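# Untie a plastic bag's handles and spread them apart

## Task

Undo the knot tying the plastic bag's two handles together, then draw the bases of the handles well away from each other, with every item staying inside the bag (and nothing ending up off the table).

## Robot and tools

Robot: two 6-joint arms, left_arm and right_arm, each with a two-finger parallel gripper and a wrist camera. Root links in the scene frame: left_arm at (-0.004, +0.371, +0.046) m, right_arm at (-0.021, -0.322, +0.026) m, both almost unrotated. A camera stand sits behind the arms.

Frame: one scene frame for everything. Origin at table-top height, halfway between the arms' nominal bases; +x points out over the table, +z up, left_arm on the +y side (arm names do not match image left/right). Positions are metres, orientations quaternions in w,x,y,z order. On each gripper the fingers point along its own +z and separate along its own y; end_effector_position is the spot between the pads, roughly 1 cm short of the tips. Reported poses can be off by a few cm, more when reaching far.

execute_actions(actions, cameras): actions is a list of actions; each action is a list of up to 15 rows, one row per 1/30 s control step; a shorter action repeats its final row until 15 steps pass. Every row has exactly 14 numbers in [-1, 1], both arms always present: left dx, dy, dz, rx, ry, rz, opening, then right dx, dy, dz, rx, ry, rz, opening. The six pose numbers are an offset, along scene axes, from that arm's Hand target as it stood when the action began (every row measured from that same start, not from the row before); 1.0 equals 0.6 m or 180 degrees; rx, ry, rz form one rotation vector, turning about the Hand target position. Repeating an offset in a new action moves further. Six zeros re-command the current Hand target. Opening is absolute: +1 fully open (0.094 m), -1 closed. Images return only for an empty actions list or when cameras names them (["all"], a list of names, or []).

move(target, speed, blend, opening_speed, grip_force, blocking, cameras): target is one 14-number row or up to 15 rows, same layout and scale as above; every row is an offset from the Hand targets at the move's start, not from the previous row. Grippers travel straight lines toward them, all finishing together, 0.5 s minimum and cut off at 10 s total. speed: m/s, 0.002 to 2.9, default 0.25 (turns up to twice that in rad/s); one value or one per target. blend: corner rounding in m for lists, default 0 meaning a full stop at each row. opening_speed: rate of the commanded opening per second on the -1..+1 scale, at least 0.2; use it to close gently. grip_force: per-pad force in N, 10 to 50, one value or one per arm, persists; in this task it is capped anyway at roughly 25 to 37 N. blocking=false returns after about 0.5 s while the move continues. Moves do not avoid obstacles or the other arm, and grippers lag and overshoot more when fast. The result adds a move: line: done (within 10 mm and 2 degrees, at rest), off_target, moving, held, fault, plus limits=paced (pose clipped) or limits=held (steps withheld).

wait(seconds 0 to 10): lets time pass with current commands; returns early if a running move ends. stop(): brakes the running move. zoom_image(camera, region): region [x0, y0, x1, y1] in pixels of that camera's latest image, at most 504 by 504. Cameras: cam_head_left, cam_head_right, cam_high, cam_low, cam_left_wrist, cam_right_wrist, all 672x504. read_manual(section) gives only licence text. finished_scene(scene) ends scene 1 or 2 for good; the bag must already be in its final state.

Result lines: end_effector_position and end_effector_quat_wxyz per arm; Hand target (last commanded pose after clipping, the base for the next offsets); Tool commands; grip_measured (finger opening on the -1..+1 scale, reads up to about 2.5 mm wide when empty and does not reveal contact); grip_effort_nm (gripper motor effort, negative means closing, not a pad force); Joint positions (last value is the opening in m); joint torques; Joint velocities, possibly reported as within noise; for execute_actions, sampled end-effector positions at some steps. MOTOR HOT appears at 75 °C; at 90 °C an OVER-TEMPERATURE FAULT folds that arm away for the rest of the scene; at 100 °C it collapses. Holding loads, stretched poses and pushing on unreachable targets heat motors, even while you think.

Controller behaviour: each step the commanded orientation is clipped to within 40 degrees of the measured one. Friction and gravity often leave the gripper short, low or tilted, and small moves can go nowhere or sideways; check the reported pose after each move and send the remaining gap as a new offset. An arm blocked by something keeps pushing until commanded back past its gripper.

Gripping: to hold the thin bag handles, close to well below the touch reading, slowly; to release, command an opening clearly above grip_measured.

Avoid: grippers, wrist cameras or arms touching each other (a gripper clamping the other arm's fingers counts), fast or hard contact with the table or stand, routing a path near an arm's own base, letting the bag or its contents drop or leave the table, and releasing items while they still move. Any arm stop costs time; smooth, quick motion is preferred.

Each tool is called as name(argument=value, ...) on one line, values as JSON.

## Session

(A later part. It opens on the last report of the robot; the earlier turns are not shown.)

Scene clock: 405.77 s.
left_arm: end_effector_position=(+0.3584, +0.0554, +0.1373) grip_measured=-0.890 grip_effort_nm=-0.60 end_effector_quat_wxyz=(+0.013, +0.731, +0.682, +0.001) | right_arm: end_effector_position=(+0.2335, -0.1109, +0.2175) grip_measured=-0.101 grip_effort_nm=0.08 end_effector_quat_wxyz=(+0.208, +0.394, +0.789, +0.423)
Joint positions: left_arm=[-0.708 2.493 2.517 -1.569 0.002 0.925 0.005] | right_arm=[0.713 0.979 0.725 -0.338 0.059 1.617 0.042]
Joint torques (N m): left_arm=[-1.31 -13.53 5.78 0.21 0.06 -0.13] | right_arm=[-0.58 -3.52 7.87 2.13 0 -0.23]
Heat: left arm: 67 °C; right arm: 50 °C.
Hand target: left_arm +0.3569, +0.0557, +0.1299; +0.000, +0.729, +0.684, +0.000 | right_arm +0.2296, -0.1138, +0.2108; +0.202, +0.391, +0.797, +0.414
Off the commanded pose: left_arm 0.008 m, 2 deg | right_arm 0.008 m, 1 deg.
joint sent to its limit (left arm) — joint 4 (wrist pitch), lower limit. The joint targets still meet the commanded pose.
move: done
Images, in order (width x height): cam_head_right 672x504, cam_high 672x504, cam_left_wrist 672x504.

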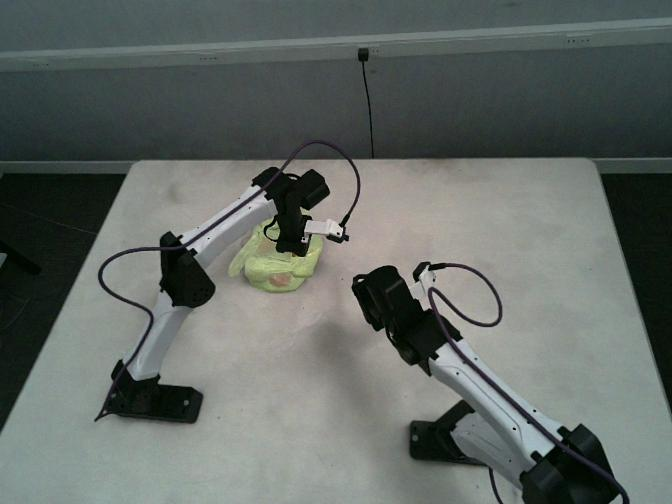

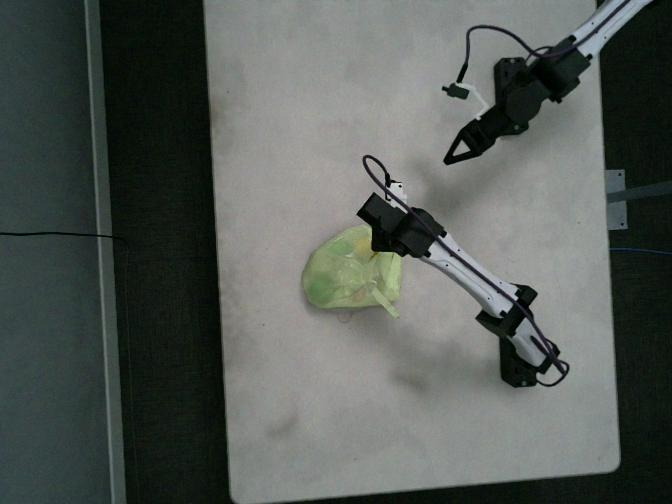

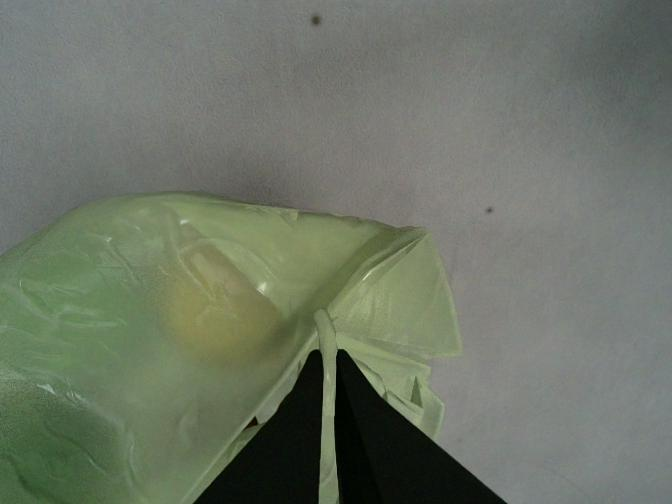

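move(target=[[-0.01,-0.04,-0.06,0,0,0,-1,0,0,0,0,0,0,-0.1],[-0.01,-0.04,-0.06,0,0,0,0.3,0,0,0,0,0,0,-0.1],[-0.01,-0.04,0.15,0,0,0,0.3,0,0,0,0,0,0,-0.1],[-0.05,0.3,0.18,0,0,0,0.3,0,0,0,0,0,0,-0.1]], speed=0.12, cameras=["cam_head_right","cam_high"])

zoom_image(camera="cam_head_right", region=[200, 150, 350, 310])

zoom_image(camera="cam_high", region=[290, 200, 440, 350])

Scene clock: 415.07 s.
left_arm: end_effector_position=(+0.3321, +0.2325, +0.2287) grip_measured=+0.298 grip_effort_nm=0.10 end_effector_quat_wxyz=(+0.020, +0.726, +0.687, +0.006) | right_arm: end_effector_position=(+0.2335, -0.1109, +0.2175) grip_measured=-0.101 grip_effort_nm=0.08 end_effector_quat_wxyz=(+0.208, +0.394, +0.789, +0.423)
Joint positions: left_arm=[-0.38 1.919 1.954 -1.564 0.005 1.238 0.061] | right_arm=[0.713 0.979 0.725 -0.338 0.059 1.617 0.042]
Joint torques (N m): left_arm=[-0.9 -13.08 5.2 0.15 0.05 -0.03] | right_arm=[-0.58 -3.58 7.84 2.14 0 -0.24]
Heat: left arm: 67 °C; right arm: 49 °C.
Hand target: left_arm +0.3269, +0.2356, +0.2378; +0.000, +0.729, +0.684, +0.000 | right_arm +0.2296, -0.1138, +0.2108; +0.202, +0.391, +0.797, +0.414
Off the commanded pose: left_arm 0.011 m, 2 deg | right_arm 0.008 m, 1 deg.
joint sent to its limit (left arm) — joint 4 (wrist pitch), lower limit. The joint targets are off in orientation, not in position.
move: off_target (left_arm)
Images, in order (width x height): cam_head_right 672x504, cam_high 672x504.

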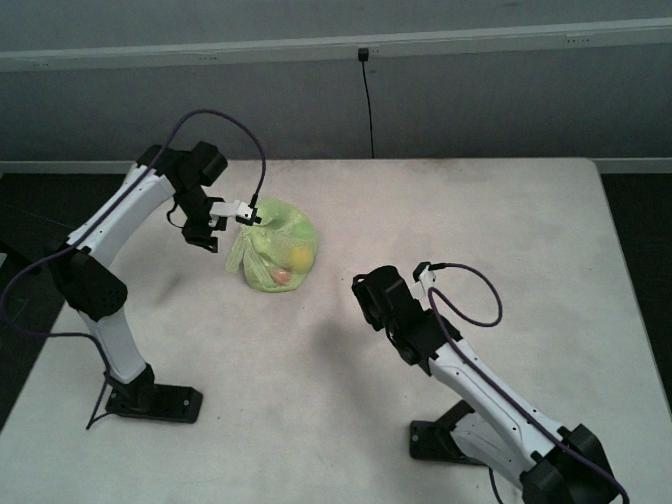

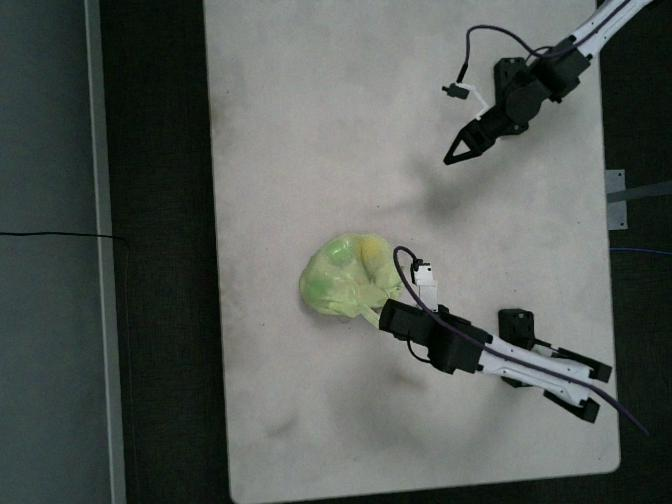

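Scaled by 3.150 from the camera's 672x504 image, which has a finer 960x720 frame.

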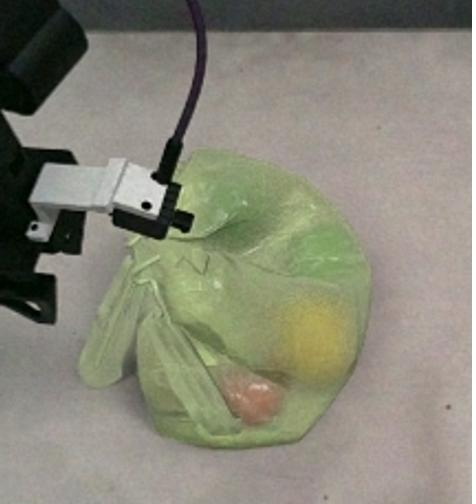

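Scaled by 3.360 from the camera's 672x504 image, which has a finer 960x720 frame.

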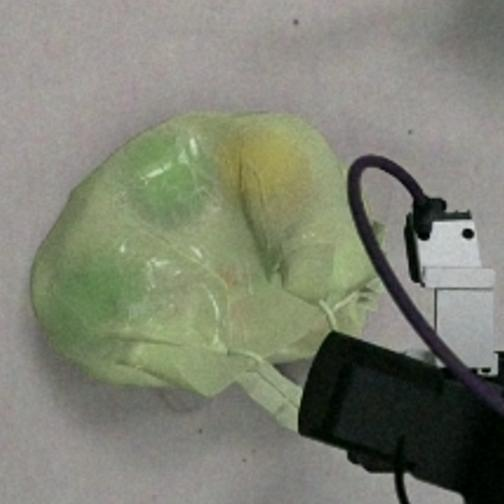

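move(target=[0.165,-0.05,-0.03,0,0,0.25,-0.4,0,0,0,0,0,0,-0.1], speed=0.25, cameras=["cam_left_wrist"])

zoom_image(camera="cam_left_wrist", region=[170, 180, 500, 430])

Scene clock: 422.03 s.
left_arm: end_effector_position=(+0.4214, +0.2042, +0.2221) grip_measured=-0.398 grip_effort_nm=-0.10 end_effector_quat_wxyz=(+0.084, +0.417, +0.905, +0.004) | right_arm: end_effector_position=(+0.2335, -0.1109, +0.2175) grip_measured=-0.101 grip_effort_nm=0.08 end_effector_quat_wxyz=(+0.208, +0.394, +0.789, +0.423)
Joint positions: left_arm=[-0.365 2.236 2.4 -1.565 0.002 0.491 0.028] | right_arm=[0.713 0.979 0.725 -0.338 0.059 1.617 0.042]
Joint torques (N m): left_arm=[-0.31 -11.22 7.95 0.44 0.03 -0.14] | right_arm=[-0.55 -3.49 7.86 2.13 0 -0.24]
Heat: left arm: 66 °C; right arm: 49 °C.
Hand target: left_arm +0.4260, +0.2057, +0.2200; +0.000, +0.412, +0.911, +0.000 | right_arm +0.2296, -0.1138, +0.2108; +0.202, +0.391, +0.797, +0.414
Off the commanded pose: left_arm 0.005 m, 10 deg | right_arm 0.008 m, 1 deg.
joint sent to its limit (left arm) — joint 4 (wrist pitch), lower limit. The joint targets are off in orientation, not in position.
move: off_target (left_arm)
Images, in order (width x height): cam_left_wrist 672x504.

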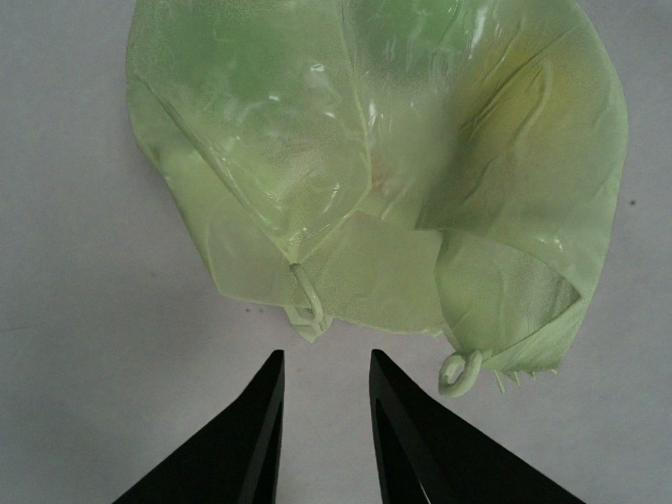

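Scaled by 1.527 from the camera's 672x504 image, which has a finer 960x720 frame.

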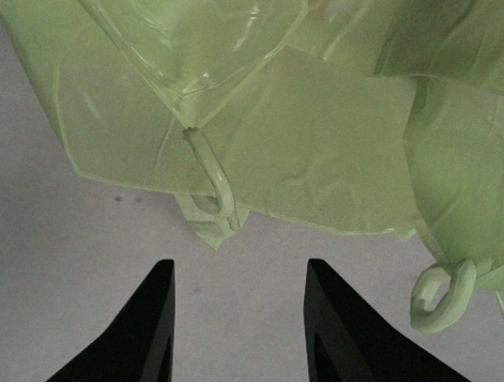

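move(target=[[0.015,0.022,-0.03,0,0,0,-0.4,0,0,0,0,0,0,-0.1],[0.015,0.022,-0.152,0,0,0,-0.4,0,0,0,0,0,0,-0.1],[0.015,0.022,-0.152,0,0,0,-1,0,0,0,0,0,0,-0.1],[0.06,0.0,-0.03,0,0,0,-1,0,0,0,0,0,0,-0.1],[0.2,-0.13,-0.03,0,0,0,-1,0,0,0,0,0,0,-0.1],[0.21,-0.14,-0.15,0,0,0,-1,0,0,0,0,0,0,-0.1]], speed=0.14, cameras=["cam_left_wrist","cam_high","cam_head_right"])

zoom_image(camera="cam_head_right", region=[200, 150, 350, 310])

Scene clock: 435.07 s.
left_arm: end_effector_position=(+0.5472, +0.1268, +0.1346) grip_measured=-0.876 grip_effort_nm=-0.60 end_effector_quat_wxyz=(+0.220, +0.403, +0.888, +0.001) | right_arm: end_effector_position=(+0.2335, -0.1109, +0.2175) grip_measured=-0.101 grip_effort_nm=0.08 end_effector_quat_wxyz=(+0.208, +0.394, +0.789, +0.423)
Joint positions: left_arm=[-0.408 2.718 2.843 -1.253 0.002 0.436 0.006] | right_arm=[0.713 0.979 0.725 -0.338 0.059 1.617 0.042]
Joint torques (N m): left_arm=[-1.5 -14.34 8.47 1.03 0.01 -0.13] | right_arm=[-0.59 -3.54 7.87 2.12 0 -0.23]
Heat: left arm: 64 °C; right arm: 48 °C.
Hand target: left_arm +0.5519, +0.1215, +0.1299; +0.000, +0.412, +0.911, +0.000 | right_arm +0.2296, -0.1138, +0.2108; +0.202, +0.391, +0.797, +0.414
Off the commanded pose: left_arm 0.008 m, 25 deg | right_arm 0.008 m, 1 deg.
elbow stopped short (left arm): the move would have taken joint 3 (elbow) straighter than the controller allows.
move: off_target (left_arm)
Images, in order (width x height): cam_head_right 672x504, cam_high 672x504, cam_left_wrist 672x504.

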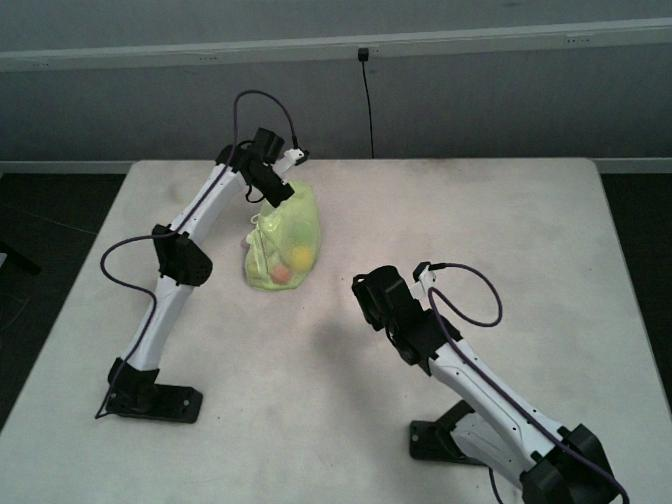

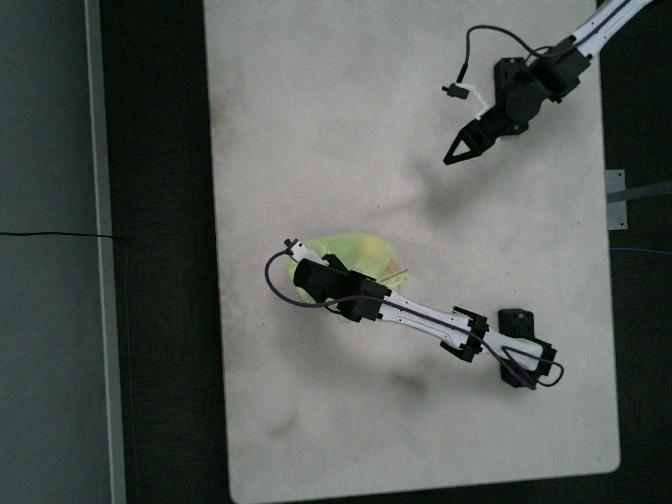

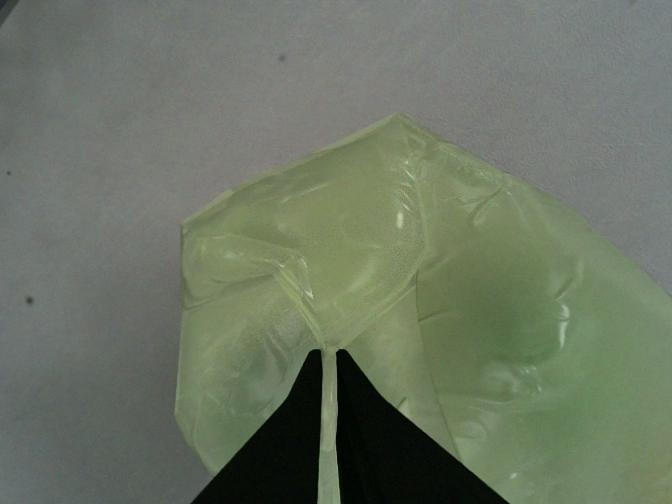

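Scaled by 3.150 from the camera's 672x504 image, which has a finer 960x720 frame.

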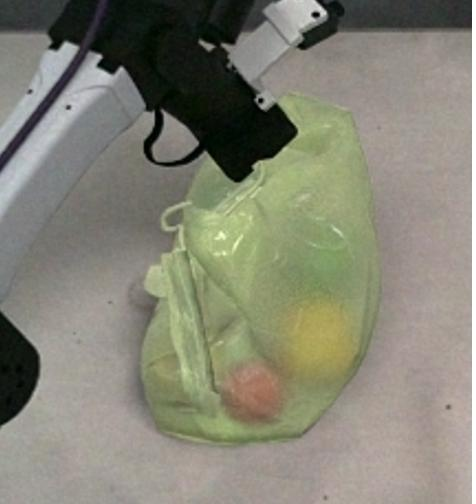

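move(target=[0,0,0,0,0,0,-1,0.16,0.28,0.045,-0.326,-0.251,0.284,-0.4], speed=0.2, cameras=["cam_right_wrist"])

zoom_image(camera="cam_right_wrist", region=[150, 60, 450, 310])

Scene clock: 447.63 s.
left_arm: end_effector_position=(+0.5472, +0.1267, +0.1346) grip_measured=-0.876 grip_effort_nm=-0.60 end_effector_quat_wxyz=(+0.220, +0.403, +0.888, +0.001) | right_arm: end_effector_position=(+0.3236, +0.0505, +0.2348) grip_measured=-0.398 grip_effort_nm=-0.08 end_effector_quat_wxyz=(+0.438, -0.279, +0.841, +0.153)
Joint positions: left_arm=[-0.408 2.718 2.843 -1.253 0.002 0.436 0.006] | right_arm=[0.879 1.707 1.369 -0.281 0.189 0.149 0.028]
Joint torques (N m): left_arm=[-1.47 -14.37 8.5 1.07 0.01 -0.13] | right_arm=[0.47 -8.5 11.84 2.17 0.29 -0.15]
Heat: left arm: 63 °C; right arm: 49 °C.
Hand target: left_arm +0.5519, +0.1215, +0.1299; +0.000, +0.412, +0.911, +0.000 | right_arm +0.3256, +0.0542, +0.2380; +0.440, -0.284, +0.839, +0.146
Off the commanded pose: left_arm 0.008 m, 25 deg | right_arm 0.005 m, 1 deg.
elbow stopped short (left arm): the move would have taken joint 3 (elbow) straighter than the controller allows.
move: off_target (left_arm)
Images, in order (width x height): cam_right_wrist 672x504.

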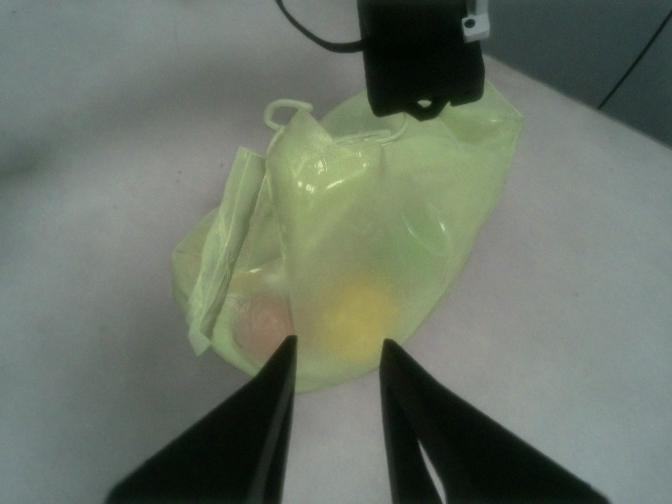

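Scaled by 1.680 from the camera's 672x504 image, which has a finer 960x720 frame.

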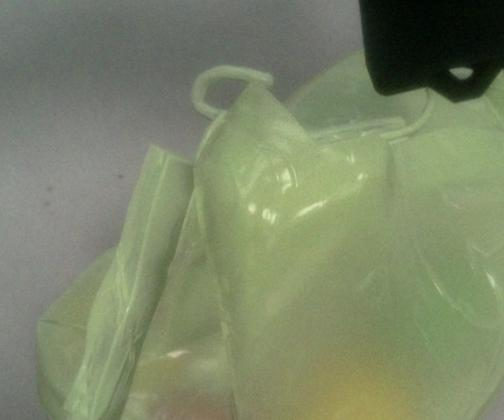

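move(target=[[-0.03,0.1,0.1,0,0,0,-1,-0.03,-0.03,0.02,0,0,0,-0.3],[-0.09,0.3,0.05,0,0,0,-1,-0.03,-0.03,0.02,0,0,0,-0.3]], speed=0.15, cameras=["cam_right_wrist","cam_left_wrist","cam_high"])

zoom_image(camera="cam_right_wrist", region=[100, 20, 400, 270])

Scene clock: 461.53 s.
left_arm: end_effector_position=(+0.5006, +0.2990, +0.1372) grip_measured=-0.876 grip_effort_nm=-0.60 end_effector_quat_wxyz=(+0.055, +0.407, +0.912, +0.010) | right_arm: end_effector_position=(+0.3132, +0.0417, +0.2442) grip_measured=-0.301 grip_effort_nm=0.08 end_effector_quat_wxyz=(+0.437, -0.282, +0.841, +0.151)
Joint positions: left_arm=[-0.13 2.587 2.69 -1.563 0.011 0.703 0.006] | right_arm=[0.886 1.656 1.353 -0.321 0.195 0.148 0.033]
Joint torques (N m): left_arm=[-0.75 -19.9 5.23 0.3 -0.03 0] | right_arm=[0.53 -12.53 7.88 2.15 0.3 -0.11]
Heat: left arm: 65 °C; right arm: 49 °C.
Hand target: left_arm +0.4979, +0.3015, +0.1599; +0.000, +0.412, +0.911, +0.000 | right_arm +0.3076, +0.0362, +0.2498; +0.440, -0.284, +0.840, +0.146
Off the commanded pose: left_arm 0.023 m, 6 deg | right_arm 0.010 m, 1 deg.
elbow stopped short (left arm): the move would have taken joint 3 (elbow) straighter than the controller allows.
joint sent to its limit (left arm) — joint 4 (wrist pitch), lower limit. The joint targets are off in orientation, not in position.
move: off_target (left_arm)
Images, in order (width x height): cam_high 672x504, cam_left_wrist 672x504, cam_right_wrist 672x504.

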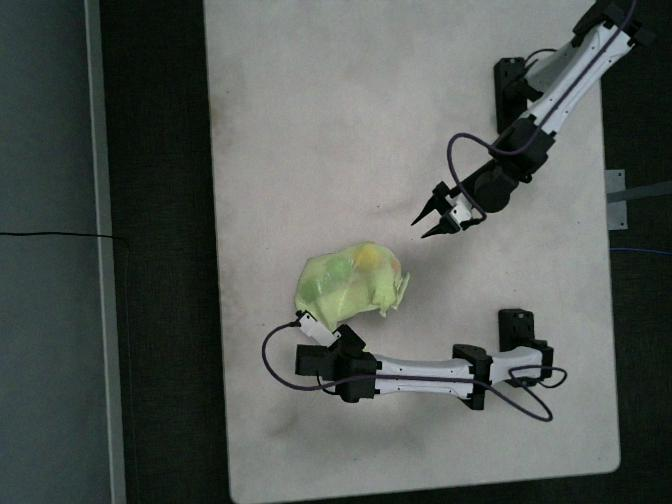

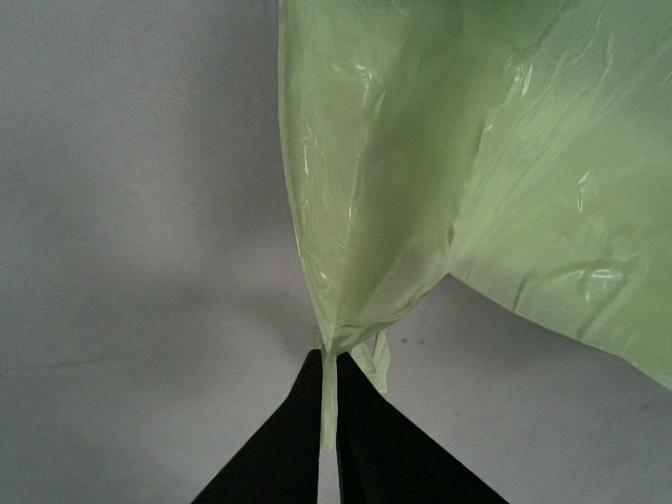

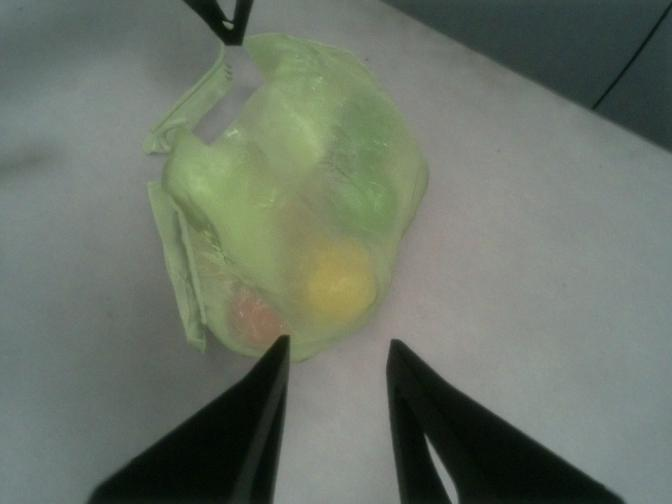

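Scaled by 1.680 from the camera's 672x504 image, which has a finer 960x720 frame.

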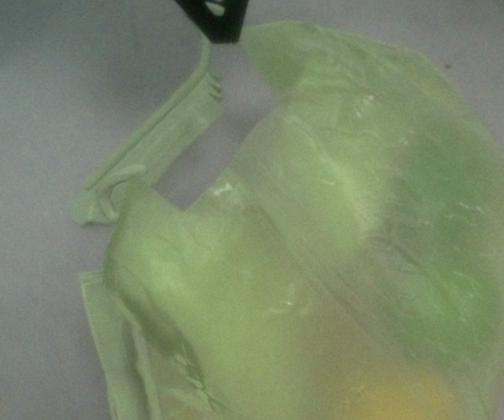

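move(target=[0,0,-0.02,0,0,0,-1,0.102,0.31,-0.15,0,0,0,-0.1], speed=0.2, cameras=["cam_right_wrist"])

zoom_image(camera="cam_right_wrist", region=[190, 170, 490, 420])

Scene clock: 470.30 s.
left_arm: end_effector_position=(+0.5006, +0.2990, +0.1372) grip_measured=-0.876 grip_effort_nm=-0.60 end_effector_quat_wxyz=(+0.055, +0.408, +0.911, +0.010) | right_arm: end_effector_position=(+0.3678, +0.2205, +0.1623) grip_measured=-0.102 grip_effort_nm=0.08 end_effector_quat_wxyz=(+0.441, -0.289, +0.836, +0.150)
Joint positions: left_arm=[-0.13 2.587 2.69 -1.563 0.011 0.704 0.006] | right_arm=[1.016 2.428 2.156 -0.362 0.297 0.207 0.042]
Joint torques (N m): left_arm=[-0.84 -17.87 5.15 0.31 -0.03 0.02] | right_arm=[0.17 -14.48 11.58 2.13 0.33 0.09]
Heat: left arm: 71 °C; right arm: 50 °C.
Hand target: left_arm +0.4979, +0.3015, +0.1479; +0.000, +0.412, +0.911, +0.000 | right_arm +0.3689, +0.2221, +0.1599; +0.440, -0.284, +0.840, +0.146
Off the commanded pose: left_arm 0.011 m, 6 deg | right_arm 0.003 m, 1 deg.
joint sent to its limit (left arm) — joint 4 (wrist pitch), lower limit. The joint targets are off in orientation, not in position.
move: off_target (left_arm)
Images, in order (width x height): cam_right_wrist 672x504.

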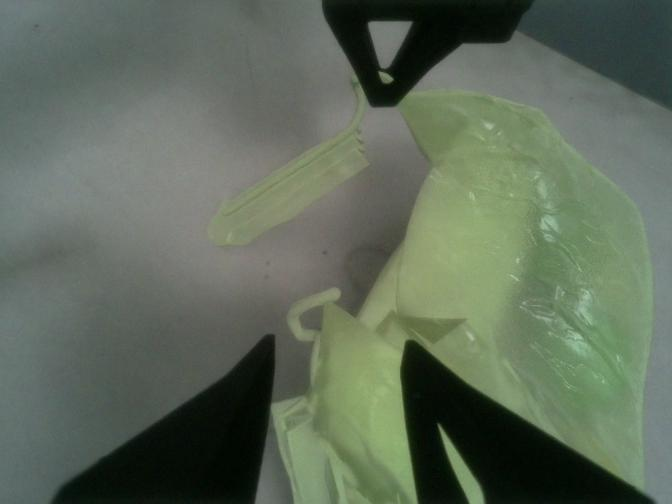

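Scaled by 1.680 from the camera's 672x504 image, which has a finer 960x720 frame.

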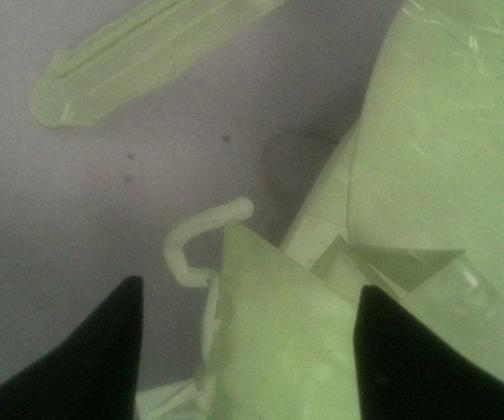

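move(target=[[0,0,0,0,0,0,-1,0.075,0.057,-0.084,0,0,0,0.2],[0,0,0,0,0,0,-1,0.075,0.057,-0.084,0,0,0,-1]], speed=0.12, cameras=["cam_right_wrist"])

zoom_image(camera="cam_right_wrist", region=[190, 220, 490, 470])

Scene clock: 477.67 s.
left_arm: end_effector_position=(+0.5006, +0.2990, +0.1372) grip_measured=-0.876 grip_effort_nm=-0.60 end_effector_quat_wxyz=(+0.055, +0.408, +0.911, +0.010) | right_arm: end_effector_position=(+0.4133, +0.2558, +0.1171) grip_measured=-0.991 grip_effort_nm=-0.52 end_effector_quat_wxyz=(+0.452, -0.276, +0.834, +0.152)
Joint positions: left_arm=[-0.13 2.587 2.69 -1.563 0.011 0.704 0.006] | right_arm=[0.986 2.887 2.837 -0.556 0.292 0.202 0]
Joint torques (N m): left_arm=[-0.83 -17.85 5.14 0.31 -0.03 0.02] | right_arm=[-0.36 -15.97 11.59 2.15 0.05 -0.14]
Heat: left arm: 74 °C; right arm: 54 °C.
Hand target: left_arm +0.4979, +0.3015, +0.1479; +0.000, +0.412, +0.911, +0.000 | right_arm +0.4137, +0.2565, +0.1095; +0.440, -0.284, +0.839, +0.146
Off the commanded pose: left_arm 0.011 m, 6 deg | right_arm 0.008 m, 2 deg.
elbow stopped short (right arm): the move would have taken joint 3 (elbow) straighter than the controller allows.
joint sent to its limit (left arm) — joint 4 (wrist pitch), lower limit. The joint targets are off in orientation, not in position.
move: off_target (left_arm)
Images, in order (width x height): cam_right_wrist 672x504.

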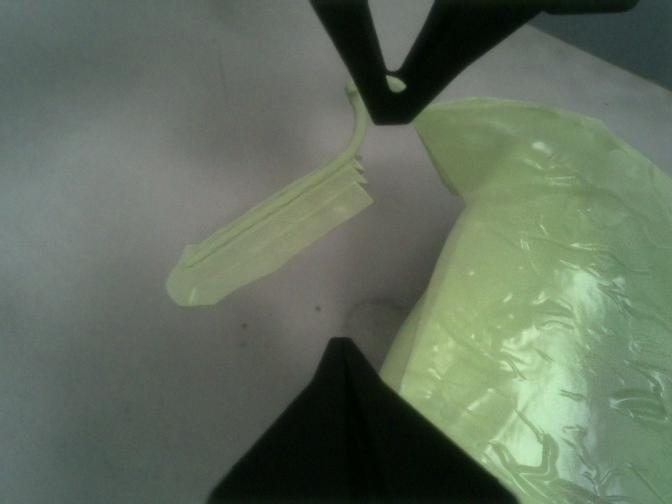

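Scaled by 1.680 from the camera's 672x504 image, which has a finer 960x720 frame.

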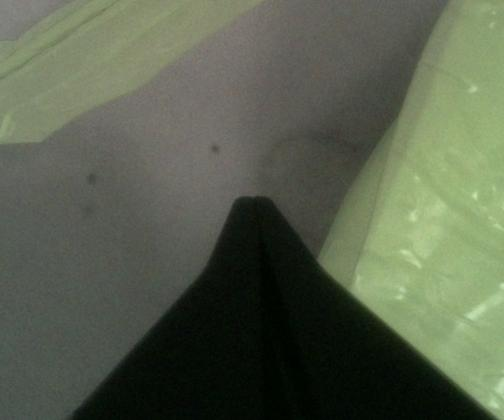

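move(target=[0,0,0,0,0,0,-1,-0.125,-0.095,0.12,0,0,0,0.2], speed=0.12, cameras=["cam_right_wrist","cam_head_right"])

Scene clock: 489.27 s.
left_arm: end_effector_position=(+0.5006, +0.2990, +0.1372) grip_measured=-0.876 grip_effort_nm=-0.60 end_effector_quat_wxyz=(+0.055, +0.408, +0.911, +0.010) | right_arm: end_effector_position=(+0.3394, +0.1999, +0.1593) grip_measured=+0.198 grip_effort_nm=0.08 end_effector_quat_wxyz=(+0.422, -0.297, +0.846, +0.135)
Joint positions: left_arm=[-0.13 2.587 2.69 -1.563 0.011 0.704 0.006] | right_arm=[1.043 2.305 1.971 -0.36 0.319 0.226 0.056]
Joint torques (N m): left_arm=[-0.85 -17.87 5.16 0.3 -0.03 0.02] | right_arm=[0.29 -19.4 7.84 2.45 0.36 0.1]
Heat: left arm: 76 °C; right arm: 61 °C. Fold the left arm in close to its base, or ease its load, before you think long.
Hand target: left_arm +0.4979, +0.3015, +0.1479; +0.000, +0.412, +0.911, +0.000 | right_arm +0.3387, +0.1995, +0.1815; +0.440, -0.284, +0.839, +0.146
Off the commanded pose: left_arm 0.011 m, 6 deg | right_arm 0.022 m, 3 deg.
MOTOR HOT: joint 2 (shoulder) of the left arm reports 76 °C; the controller's stop level is 90 °C. To cool a motor, set the load down, stop pushing, or move to a pose that needs little force.
joint sent to its limit (left arm) — joint 4 (wrist pitch), lower limit. The joint targets are off in orientation, not in position.
move: off_target (left_arm, right_arm)
Images, in order (width x height): cam_head_right 672x504, cam_right_wrist 672x504.

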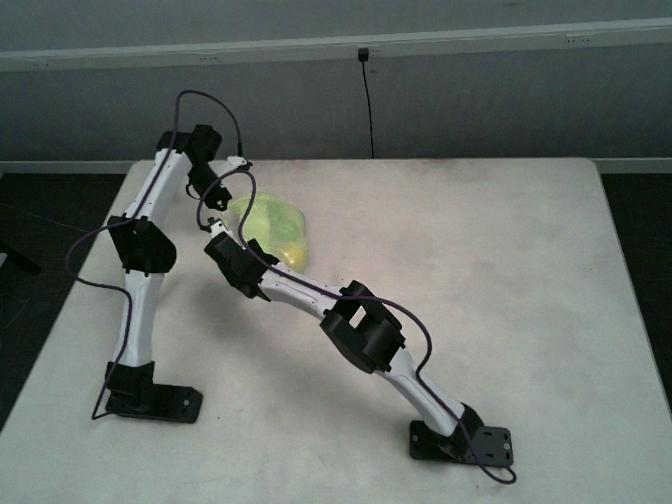

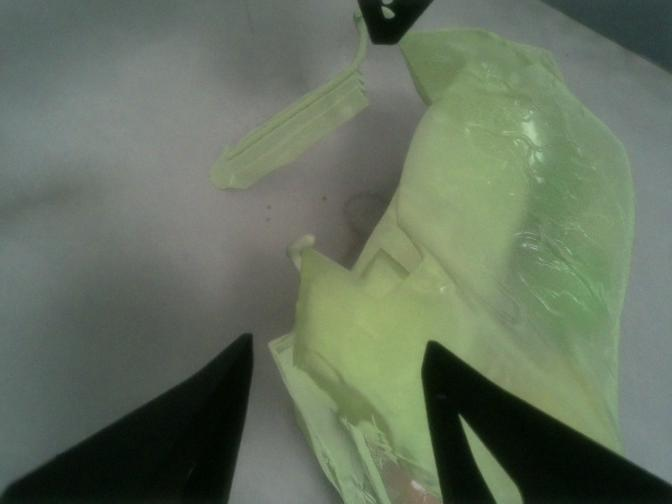

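move(target=[0,0,0,0,0,0,-1,0.08,0.09,-0.175,0,0,0,0.3], speed=0.12, cameras=["cam_right_wrist"])

move(target=[0,0,0,0,0,0,-1,0,0,0,0,0,0,-1], cameras=["cam_right_wrist"])

Scene clock: 498.53 s.
left_arm: end_effector_position=(+0.5006, +0.2992, +0.1372) grip_measured=-0.876 grip_effort_nm=-0.60 end_effector_quat_wxyz=(+0.055, +0.408, +0.911, +0.011) | right_arm: end_effector_position=(+0.3847, +0.2552, +0.0923) grip_measured=+0.299 grip_effort_nm=0.08 end_effector_quat_wxyz=(+0.452, -0.278, +0.834, +0.155)
Joint positions: left_arm=[-0.13 2.587 2.69 -1.563 0.01 0.704 0.006] | right_arm=[1.026 2.682 2.331 -0.26 0.319 0.224 0.061]
Joint torques (N m): left_arm=[-0.83 -17.87 5.14 0.3 -0.02 0.02] | right_arm=[-0.53 -14.72 11.15 2.05 0.11 -0.07]
Heat: left arm: 78 °C; right arm: 66 °C. Fold the left arm in close to its base, or ease its load, before you think long.
Hand target: left_arm +0.4979, +0.3015, +0.1479; +0.000, +0.412, +0.911, +0.000 | right_arm +0.3870, +0.2534, +0.0767; +0.440, -0.284, +0.839, +0.146
Off the commanded pose: left_arm 0.011 m, 6 deg | right_arm 0.016 m, 2 deg.
MOTOR HOT: still on. Joint 2 (shoulder) of the left arm reports 78 °C.
joint sent to its limit (left arm) — joint 4 (wrist pitch), lower limit. The joint targets are off in orientation, not in position.
move: off_target (left_arm, right_arm)
Images, in order (width x height): cam_right_wrist 672x504.

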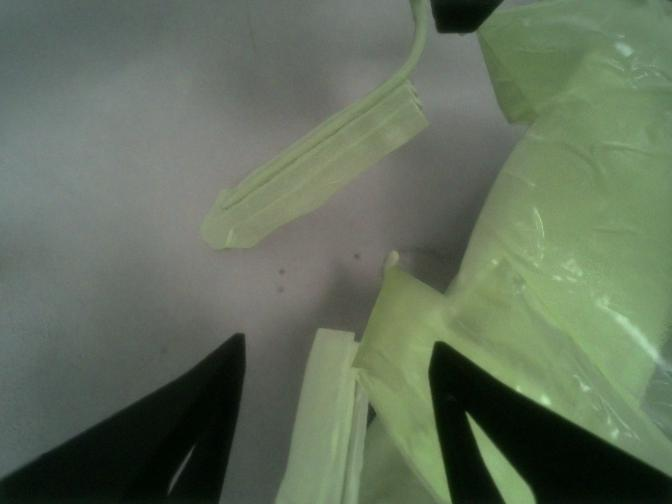

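Scene clock: 499.10 s.
left_arm: end_effector_position=(+0.5006, +0.2992, +0.1372) grip_measured=-0.876 grip_effort_nm=-0.60 end_effector_quat_wxyz=(+0.055, +0.408, +0.911, +0.011) | right_arm: end_effector_position=(+0.3837, +0.2536, +0.0832) grip_measured=-0.991 grip_effort_nm=-0.52 end_effector_quat_wxyz=(+0.445, -0.281, +0.837, +0.149)
Joint positions: left_arm=[-0.13 2.587 2.69 -1.563 0.01 0.704 0.006] | right_arm=[1.026 2.692 2.331 -0.269 0.319 0.224 0]
Joint torques (N m): left_arm=[-0.83 -17.85 5.14 0.3 -0.02 0.02] | right_arm=[-0.58 -15.53 11.59 2.13 0.13 -0.07]
Heat: left arm: 78 °C; right arm: 67 °C. Fold the left arm in close to its base, or ease its load, before you think long.
Hand target: left_arm +0.4979, +0.3015, +0.1479; +0.000, +0.412, +0.911, +0.000 | right_arm +0.3870, +0.2533, +0.0765; +0.440, -0.284, +0.840, +0.146
Off the commanded pose: left_arm 0.011 m, 6 deg | right_arm 0.007 m, 1 deg.
MOTOR HOT: still on. Joint 2 (shoulder) of the left arm reports 78 °C.
joint sent to its limit (left arm) — joint 4 (wrist pitch), lower limit. The joint targets are off in orientation, not in position.
move: off_target (left_arm)
Images, in order (width x height): cam_right_wrist 672x504.

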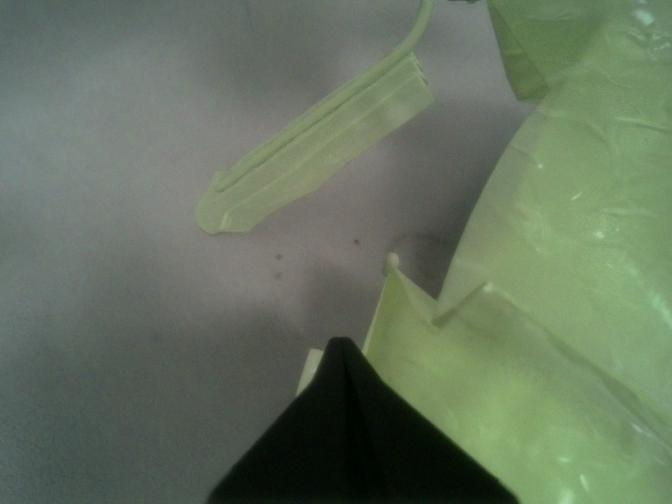

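zoom_image(camera="cam_right_wrist", region=[290, 200, 520, 400])

wait(seconds=0.1, cameras=["cam_left_wrist","cam_low","cam_high"])

Scaled by 2.191 from the camera's 672x504 image, which has a finer 960x720 frame.

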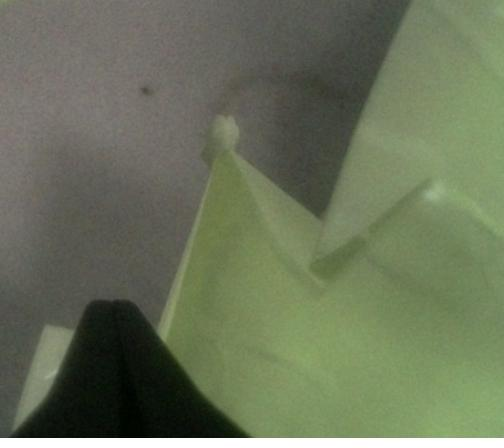

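Scene clock: 503.87 s.
left_arm: end_effector_position=(+0.5006, +0.2992, +0.1372) grip_measured=-0.876 grip_effort_nm=-0.60 end_effector_quat_wxyz=(+0.055, +0.408, +0.911, +0.011) | right_arm: end_effector_position=(+0.3837, +0.2536, +0.0832) grip_measured=-0.991 grip_effort_nm=-0.52 end_effector_quat_wxyz=(+0.445, -0.281, +0.837, +0.149)
Joint positions: left_arm=[-0.13 2.587 2.69 -1.563 0.01 0.704 0.006] | right_arm=[1.026 2.692 2.331 -0.269 0.319 0.224 0]
Joint torques (N m): left_arm=[-0.81 -17.85 5.14 0.31 -0.01 0.02] | right_arm=[-0.57 -15.6 11.55 2.11 0.12 -0.08]
Heat: left arm: 79 °C; right arm: 67 °C. Fold the left arm in close to its base, or ease its load, before you think long.
Hand target: left_arm +0.4979, +0.3015, +0.1479; +0.000, +0.412, +0.911, +0.000 | right_arm +0.3870, +0.2533, +0.0765; +0.440, -0.284, +0.840, +0.146
Tool commands: left_gripper/opening=-1.0 right_gripper/opening=-1.0
Off the commanded pose: left_arm 0.011 m, 6 deg | right_arm 0.007 m, 1 deg.
MOTOR HOT: still on. Joint 2 (shoulder) of the left arm reports 79 °C.
wait: 0.10 s; at rest from the start
Images, in order (width x height): cam_high 672x504, cam_low 672x504, cam_left_wrist 672x504.

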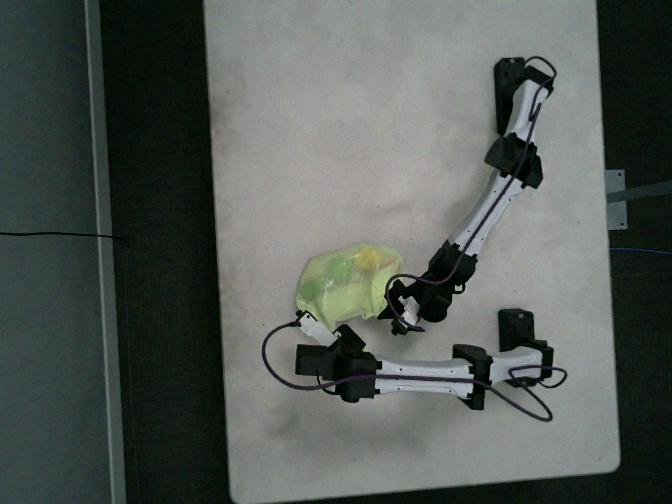

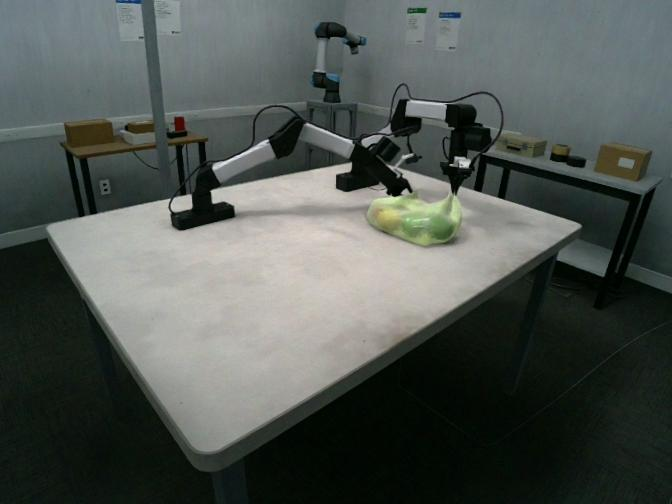

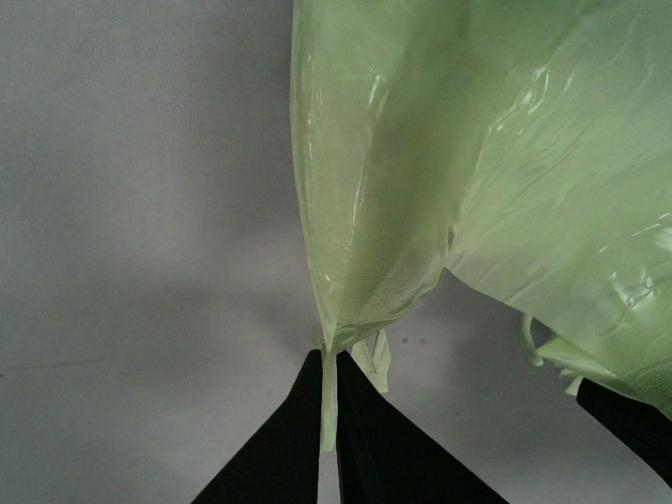

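move(target=[[0,0,0,0,0,0,-1,-0.07,-0.08,0.12,0,0,0,0.3],[0,0,0,0,0,0,-1,0.072,0.015,-0.031,0,0,0,0.3]], speed=0.12, cameras=["cam_right_wrist","cam_left_wrist"])

move(target=[0,0,0,0,0,0,-1,0,0,0,0,0,0,-1], cameras=["cam_right_wrist","cam_left_wrist"])

Scene clock: 514.40 s.
left_arm: end_effector_position=(+0.5006, +0.2992, +0.1372) grip_measured=-0.876 grip_effort_nm=-0.60 end_effector_quat_wxyz=(+0.055, +0.408, +0.911, +0.011) | right_arm: end_effector_position=(+0.4340, +0.2648, +0.0856) grip_measured=+0.299 grip_effort_nm=0.08 end_effector_quat_wxyz=(+0.480, -0.269, +0.817, +0.171)
Joint positions: left_arm=[-0.13 2.587 2.69 -1.563 0.01 0.704 0.006] | right_arm=[0.966 2.987 2.848 -0.384 0.275 0.179 0.061]
Joint torques (N m): left_arm=[-0.84 -17.87 5.14 0.31 -0.02 0.02] | right_arm=[-0.25 -15.06 10.66 1.92 -0.03 -0.11]
Heat: left arm: 80 °C; right arm: 69 °C. Fold the left arm in close to its base, or ease its load, before you think long.
Hand target: left_arm +0.4979, +0.3015, +0.1479; +0.000, +0.412, +0.911, +0.000 | right_arm +0.4300, +0.2624, +0.0580; +0.440, -0.284, +0.839, +0.146
Off the commanded pose: left_arm 0.011 m, 6 deg | right_arm 0.028 m, 6 deg.
MOTOR HOT: still on. Joint 2 (shoulder) of the left arm reports 80 °C.
elbow stopped short (right arm): the move would have taken joint 3 (elbow) straighter than the controller allows.
joint sent to its limit (left arm) — joint 4 (wrist pitch), lower limit. The joint targets are off in orientation, not in position.
move: off_target (left_arm, right_arm)
Images, in order (width x height): cam_left_wrist 672x504, cam_right_wrist 672x504.

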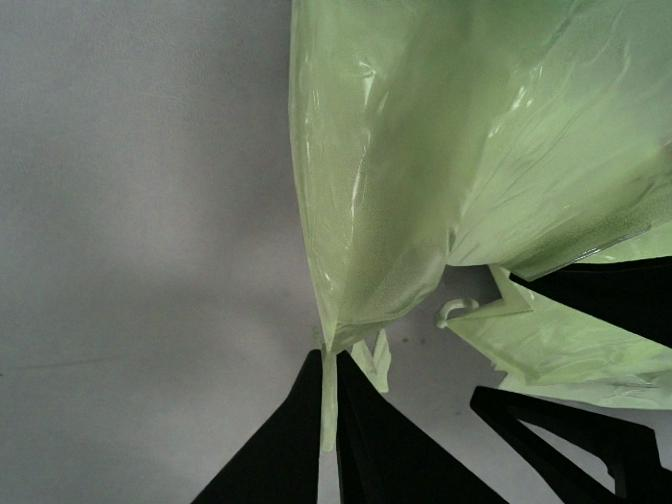

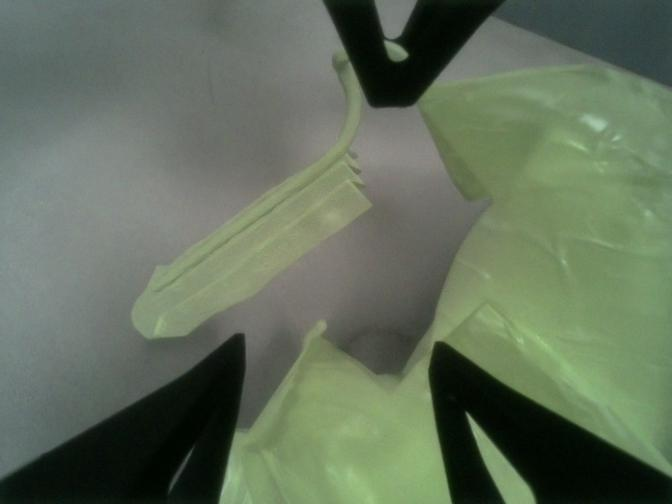

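Scene clock: 514.90 s.
left_arm: end_effector_position=(+0.5006, +0.2993, +0.1372) grip_measured=-0.876 grip_effort_nm=-0.60 end_effector_quat_wxyz=(+0.055, +0.408, +0.911, +0.011) | right_arm: end_effector_position=(+0.4345, +0.2651, +0.0882) grip_measured=-0.991 grip_effort_nm=-0.52 end_effector_quat_wxyz=(+0.482, -0.268, +0.816, +0.172)
Joint positions: left_arm=[-0.13 2.587 2.69 -1.563 0.01 0.704 0.006] | right_arm=[0.965 2.987 2.854 -0.384 0.275 0.178 0]
Joint torques (N m): left_arm=[-0.83 -17.84 5.12 0.3 -0.01 0.02] | right_arm=[-0.21 -15.16 10.19 1.9 -0.03 -0.09]
Heat: left arm: 81 °C; right arm: 69 °C. Fold the left arm in close to its base, or ease its load, before you think long.
Hand target: left_arm +0.4979, +0.3015, +0.1479; +0.000, +0.412, +0.911, +0.000 | right_arm +0.4301, +0.2624, +0.0580; +0.440, -0.284, +0.839, +0.146
Off the commanded pose: left_arm 0.011 m, 6 deg | right_arm 0.031 m, 7 deg.
MOTOR HOT: still on. Joint 2 (shoulder) of the left arm reports 81 °C.
elbow stopped short (right arm): the move would have taken joint 3 (elbow) straighter than the controller allows.
joint sent to its limit (left arm) — joint 4 (wrist pitch), lower limit. The joint targets are off in orientation, not in position.
move: off_target (left_arm, right_arm)
Images, in order (width x height): cam_left_wrist 672x504, cam_right_wrist 672x504.

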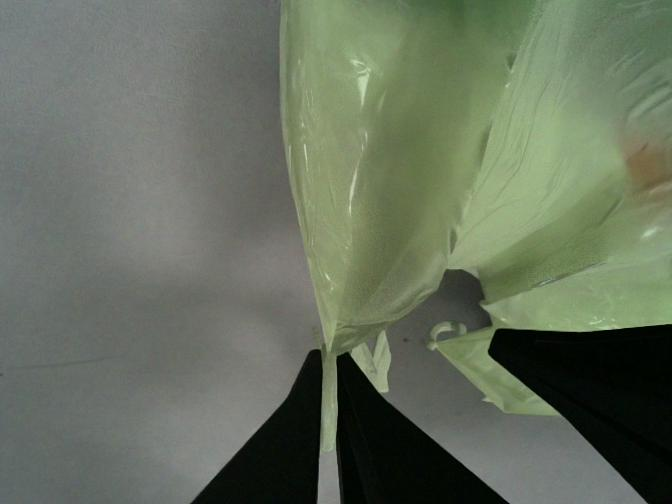

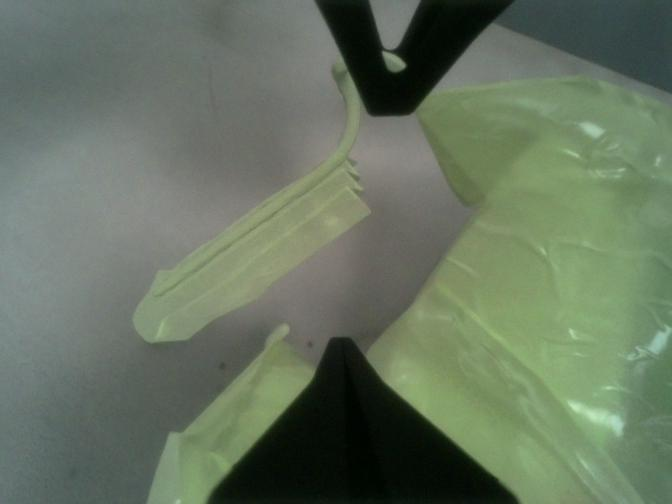

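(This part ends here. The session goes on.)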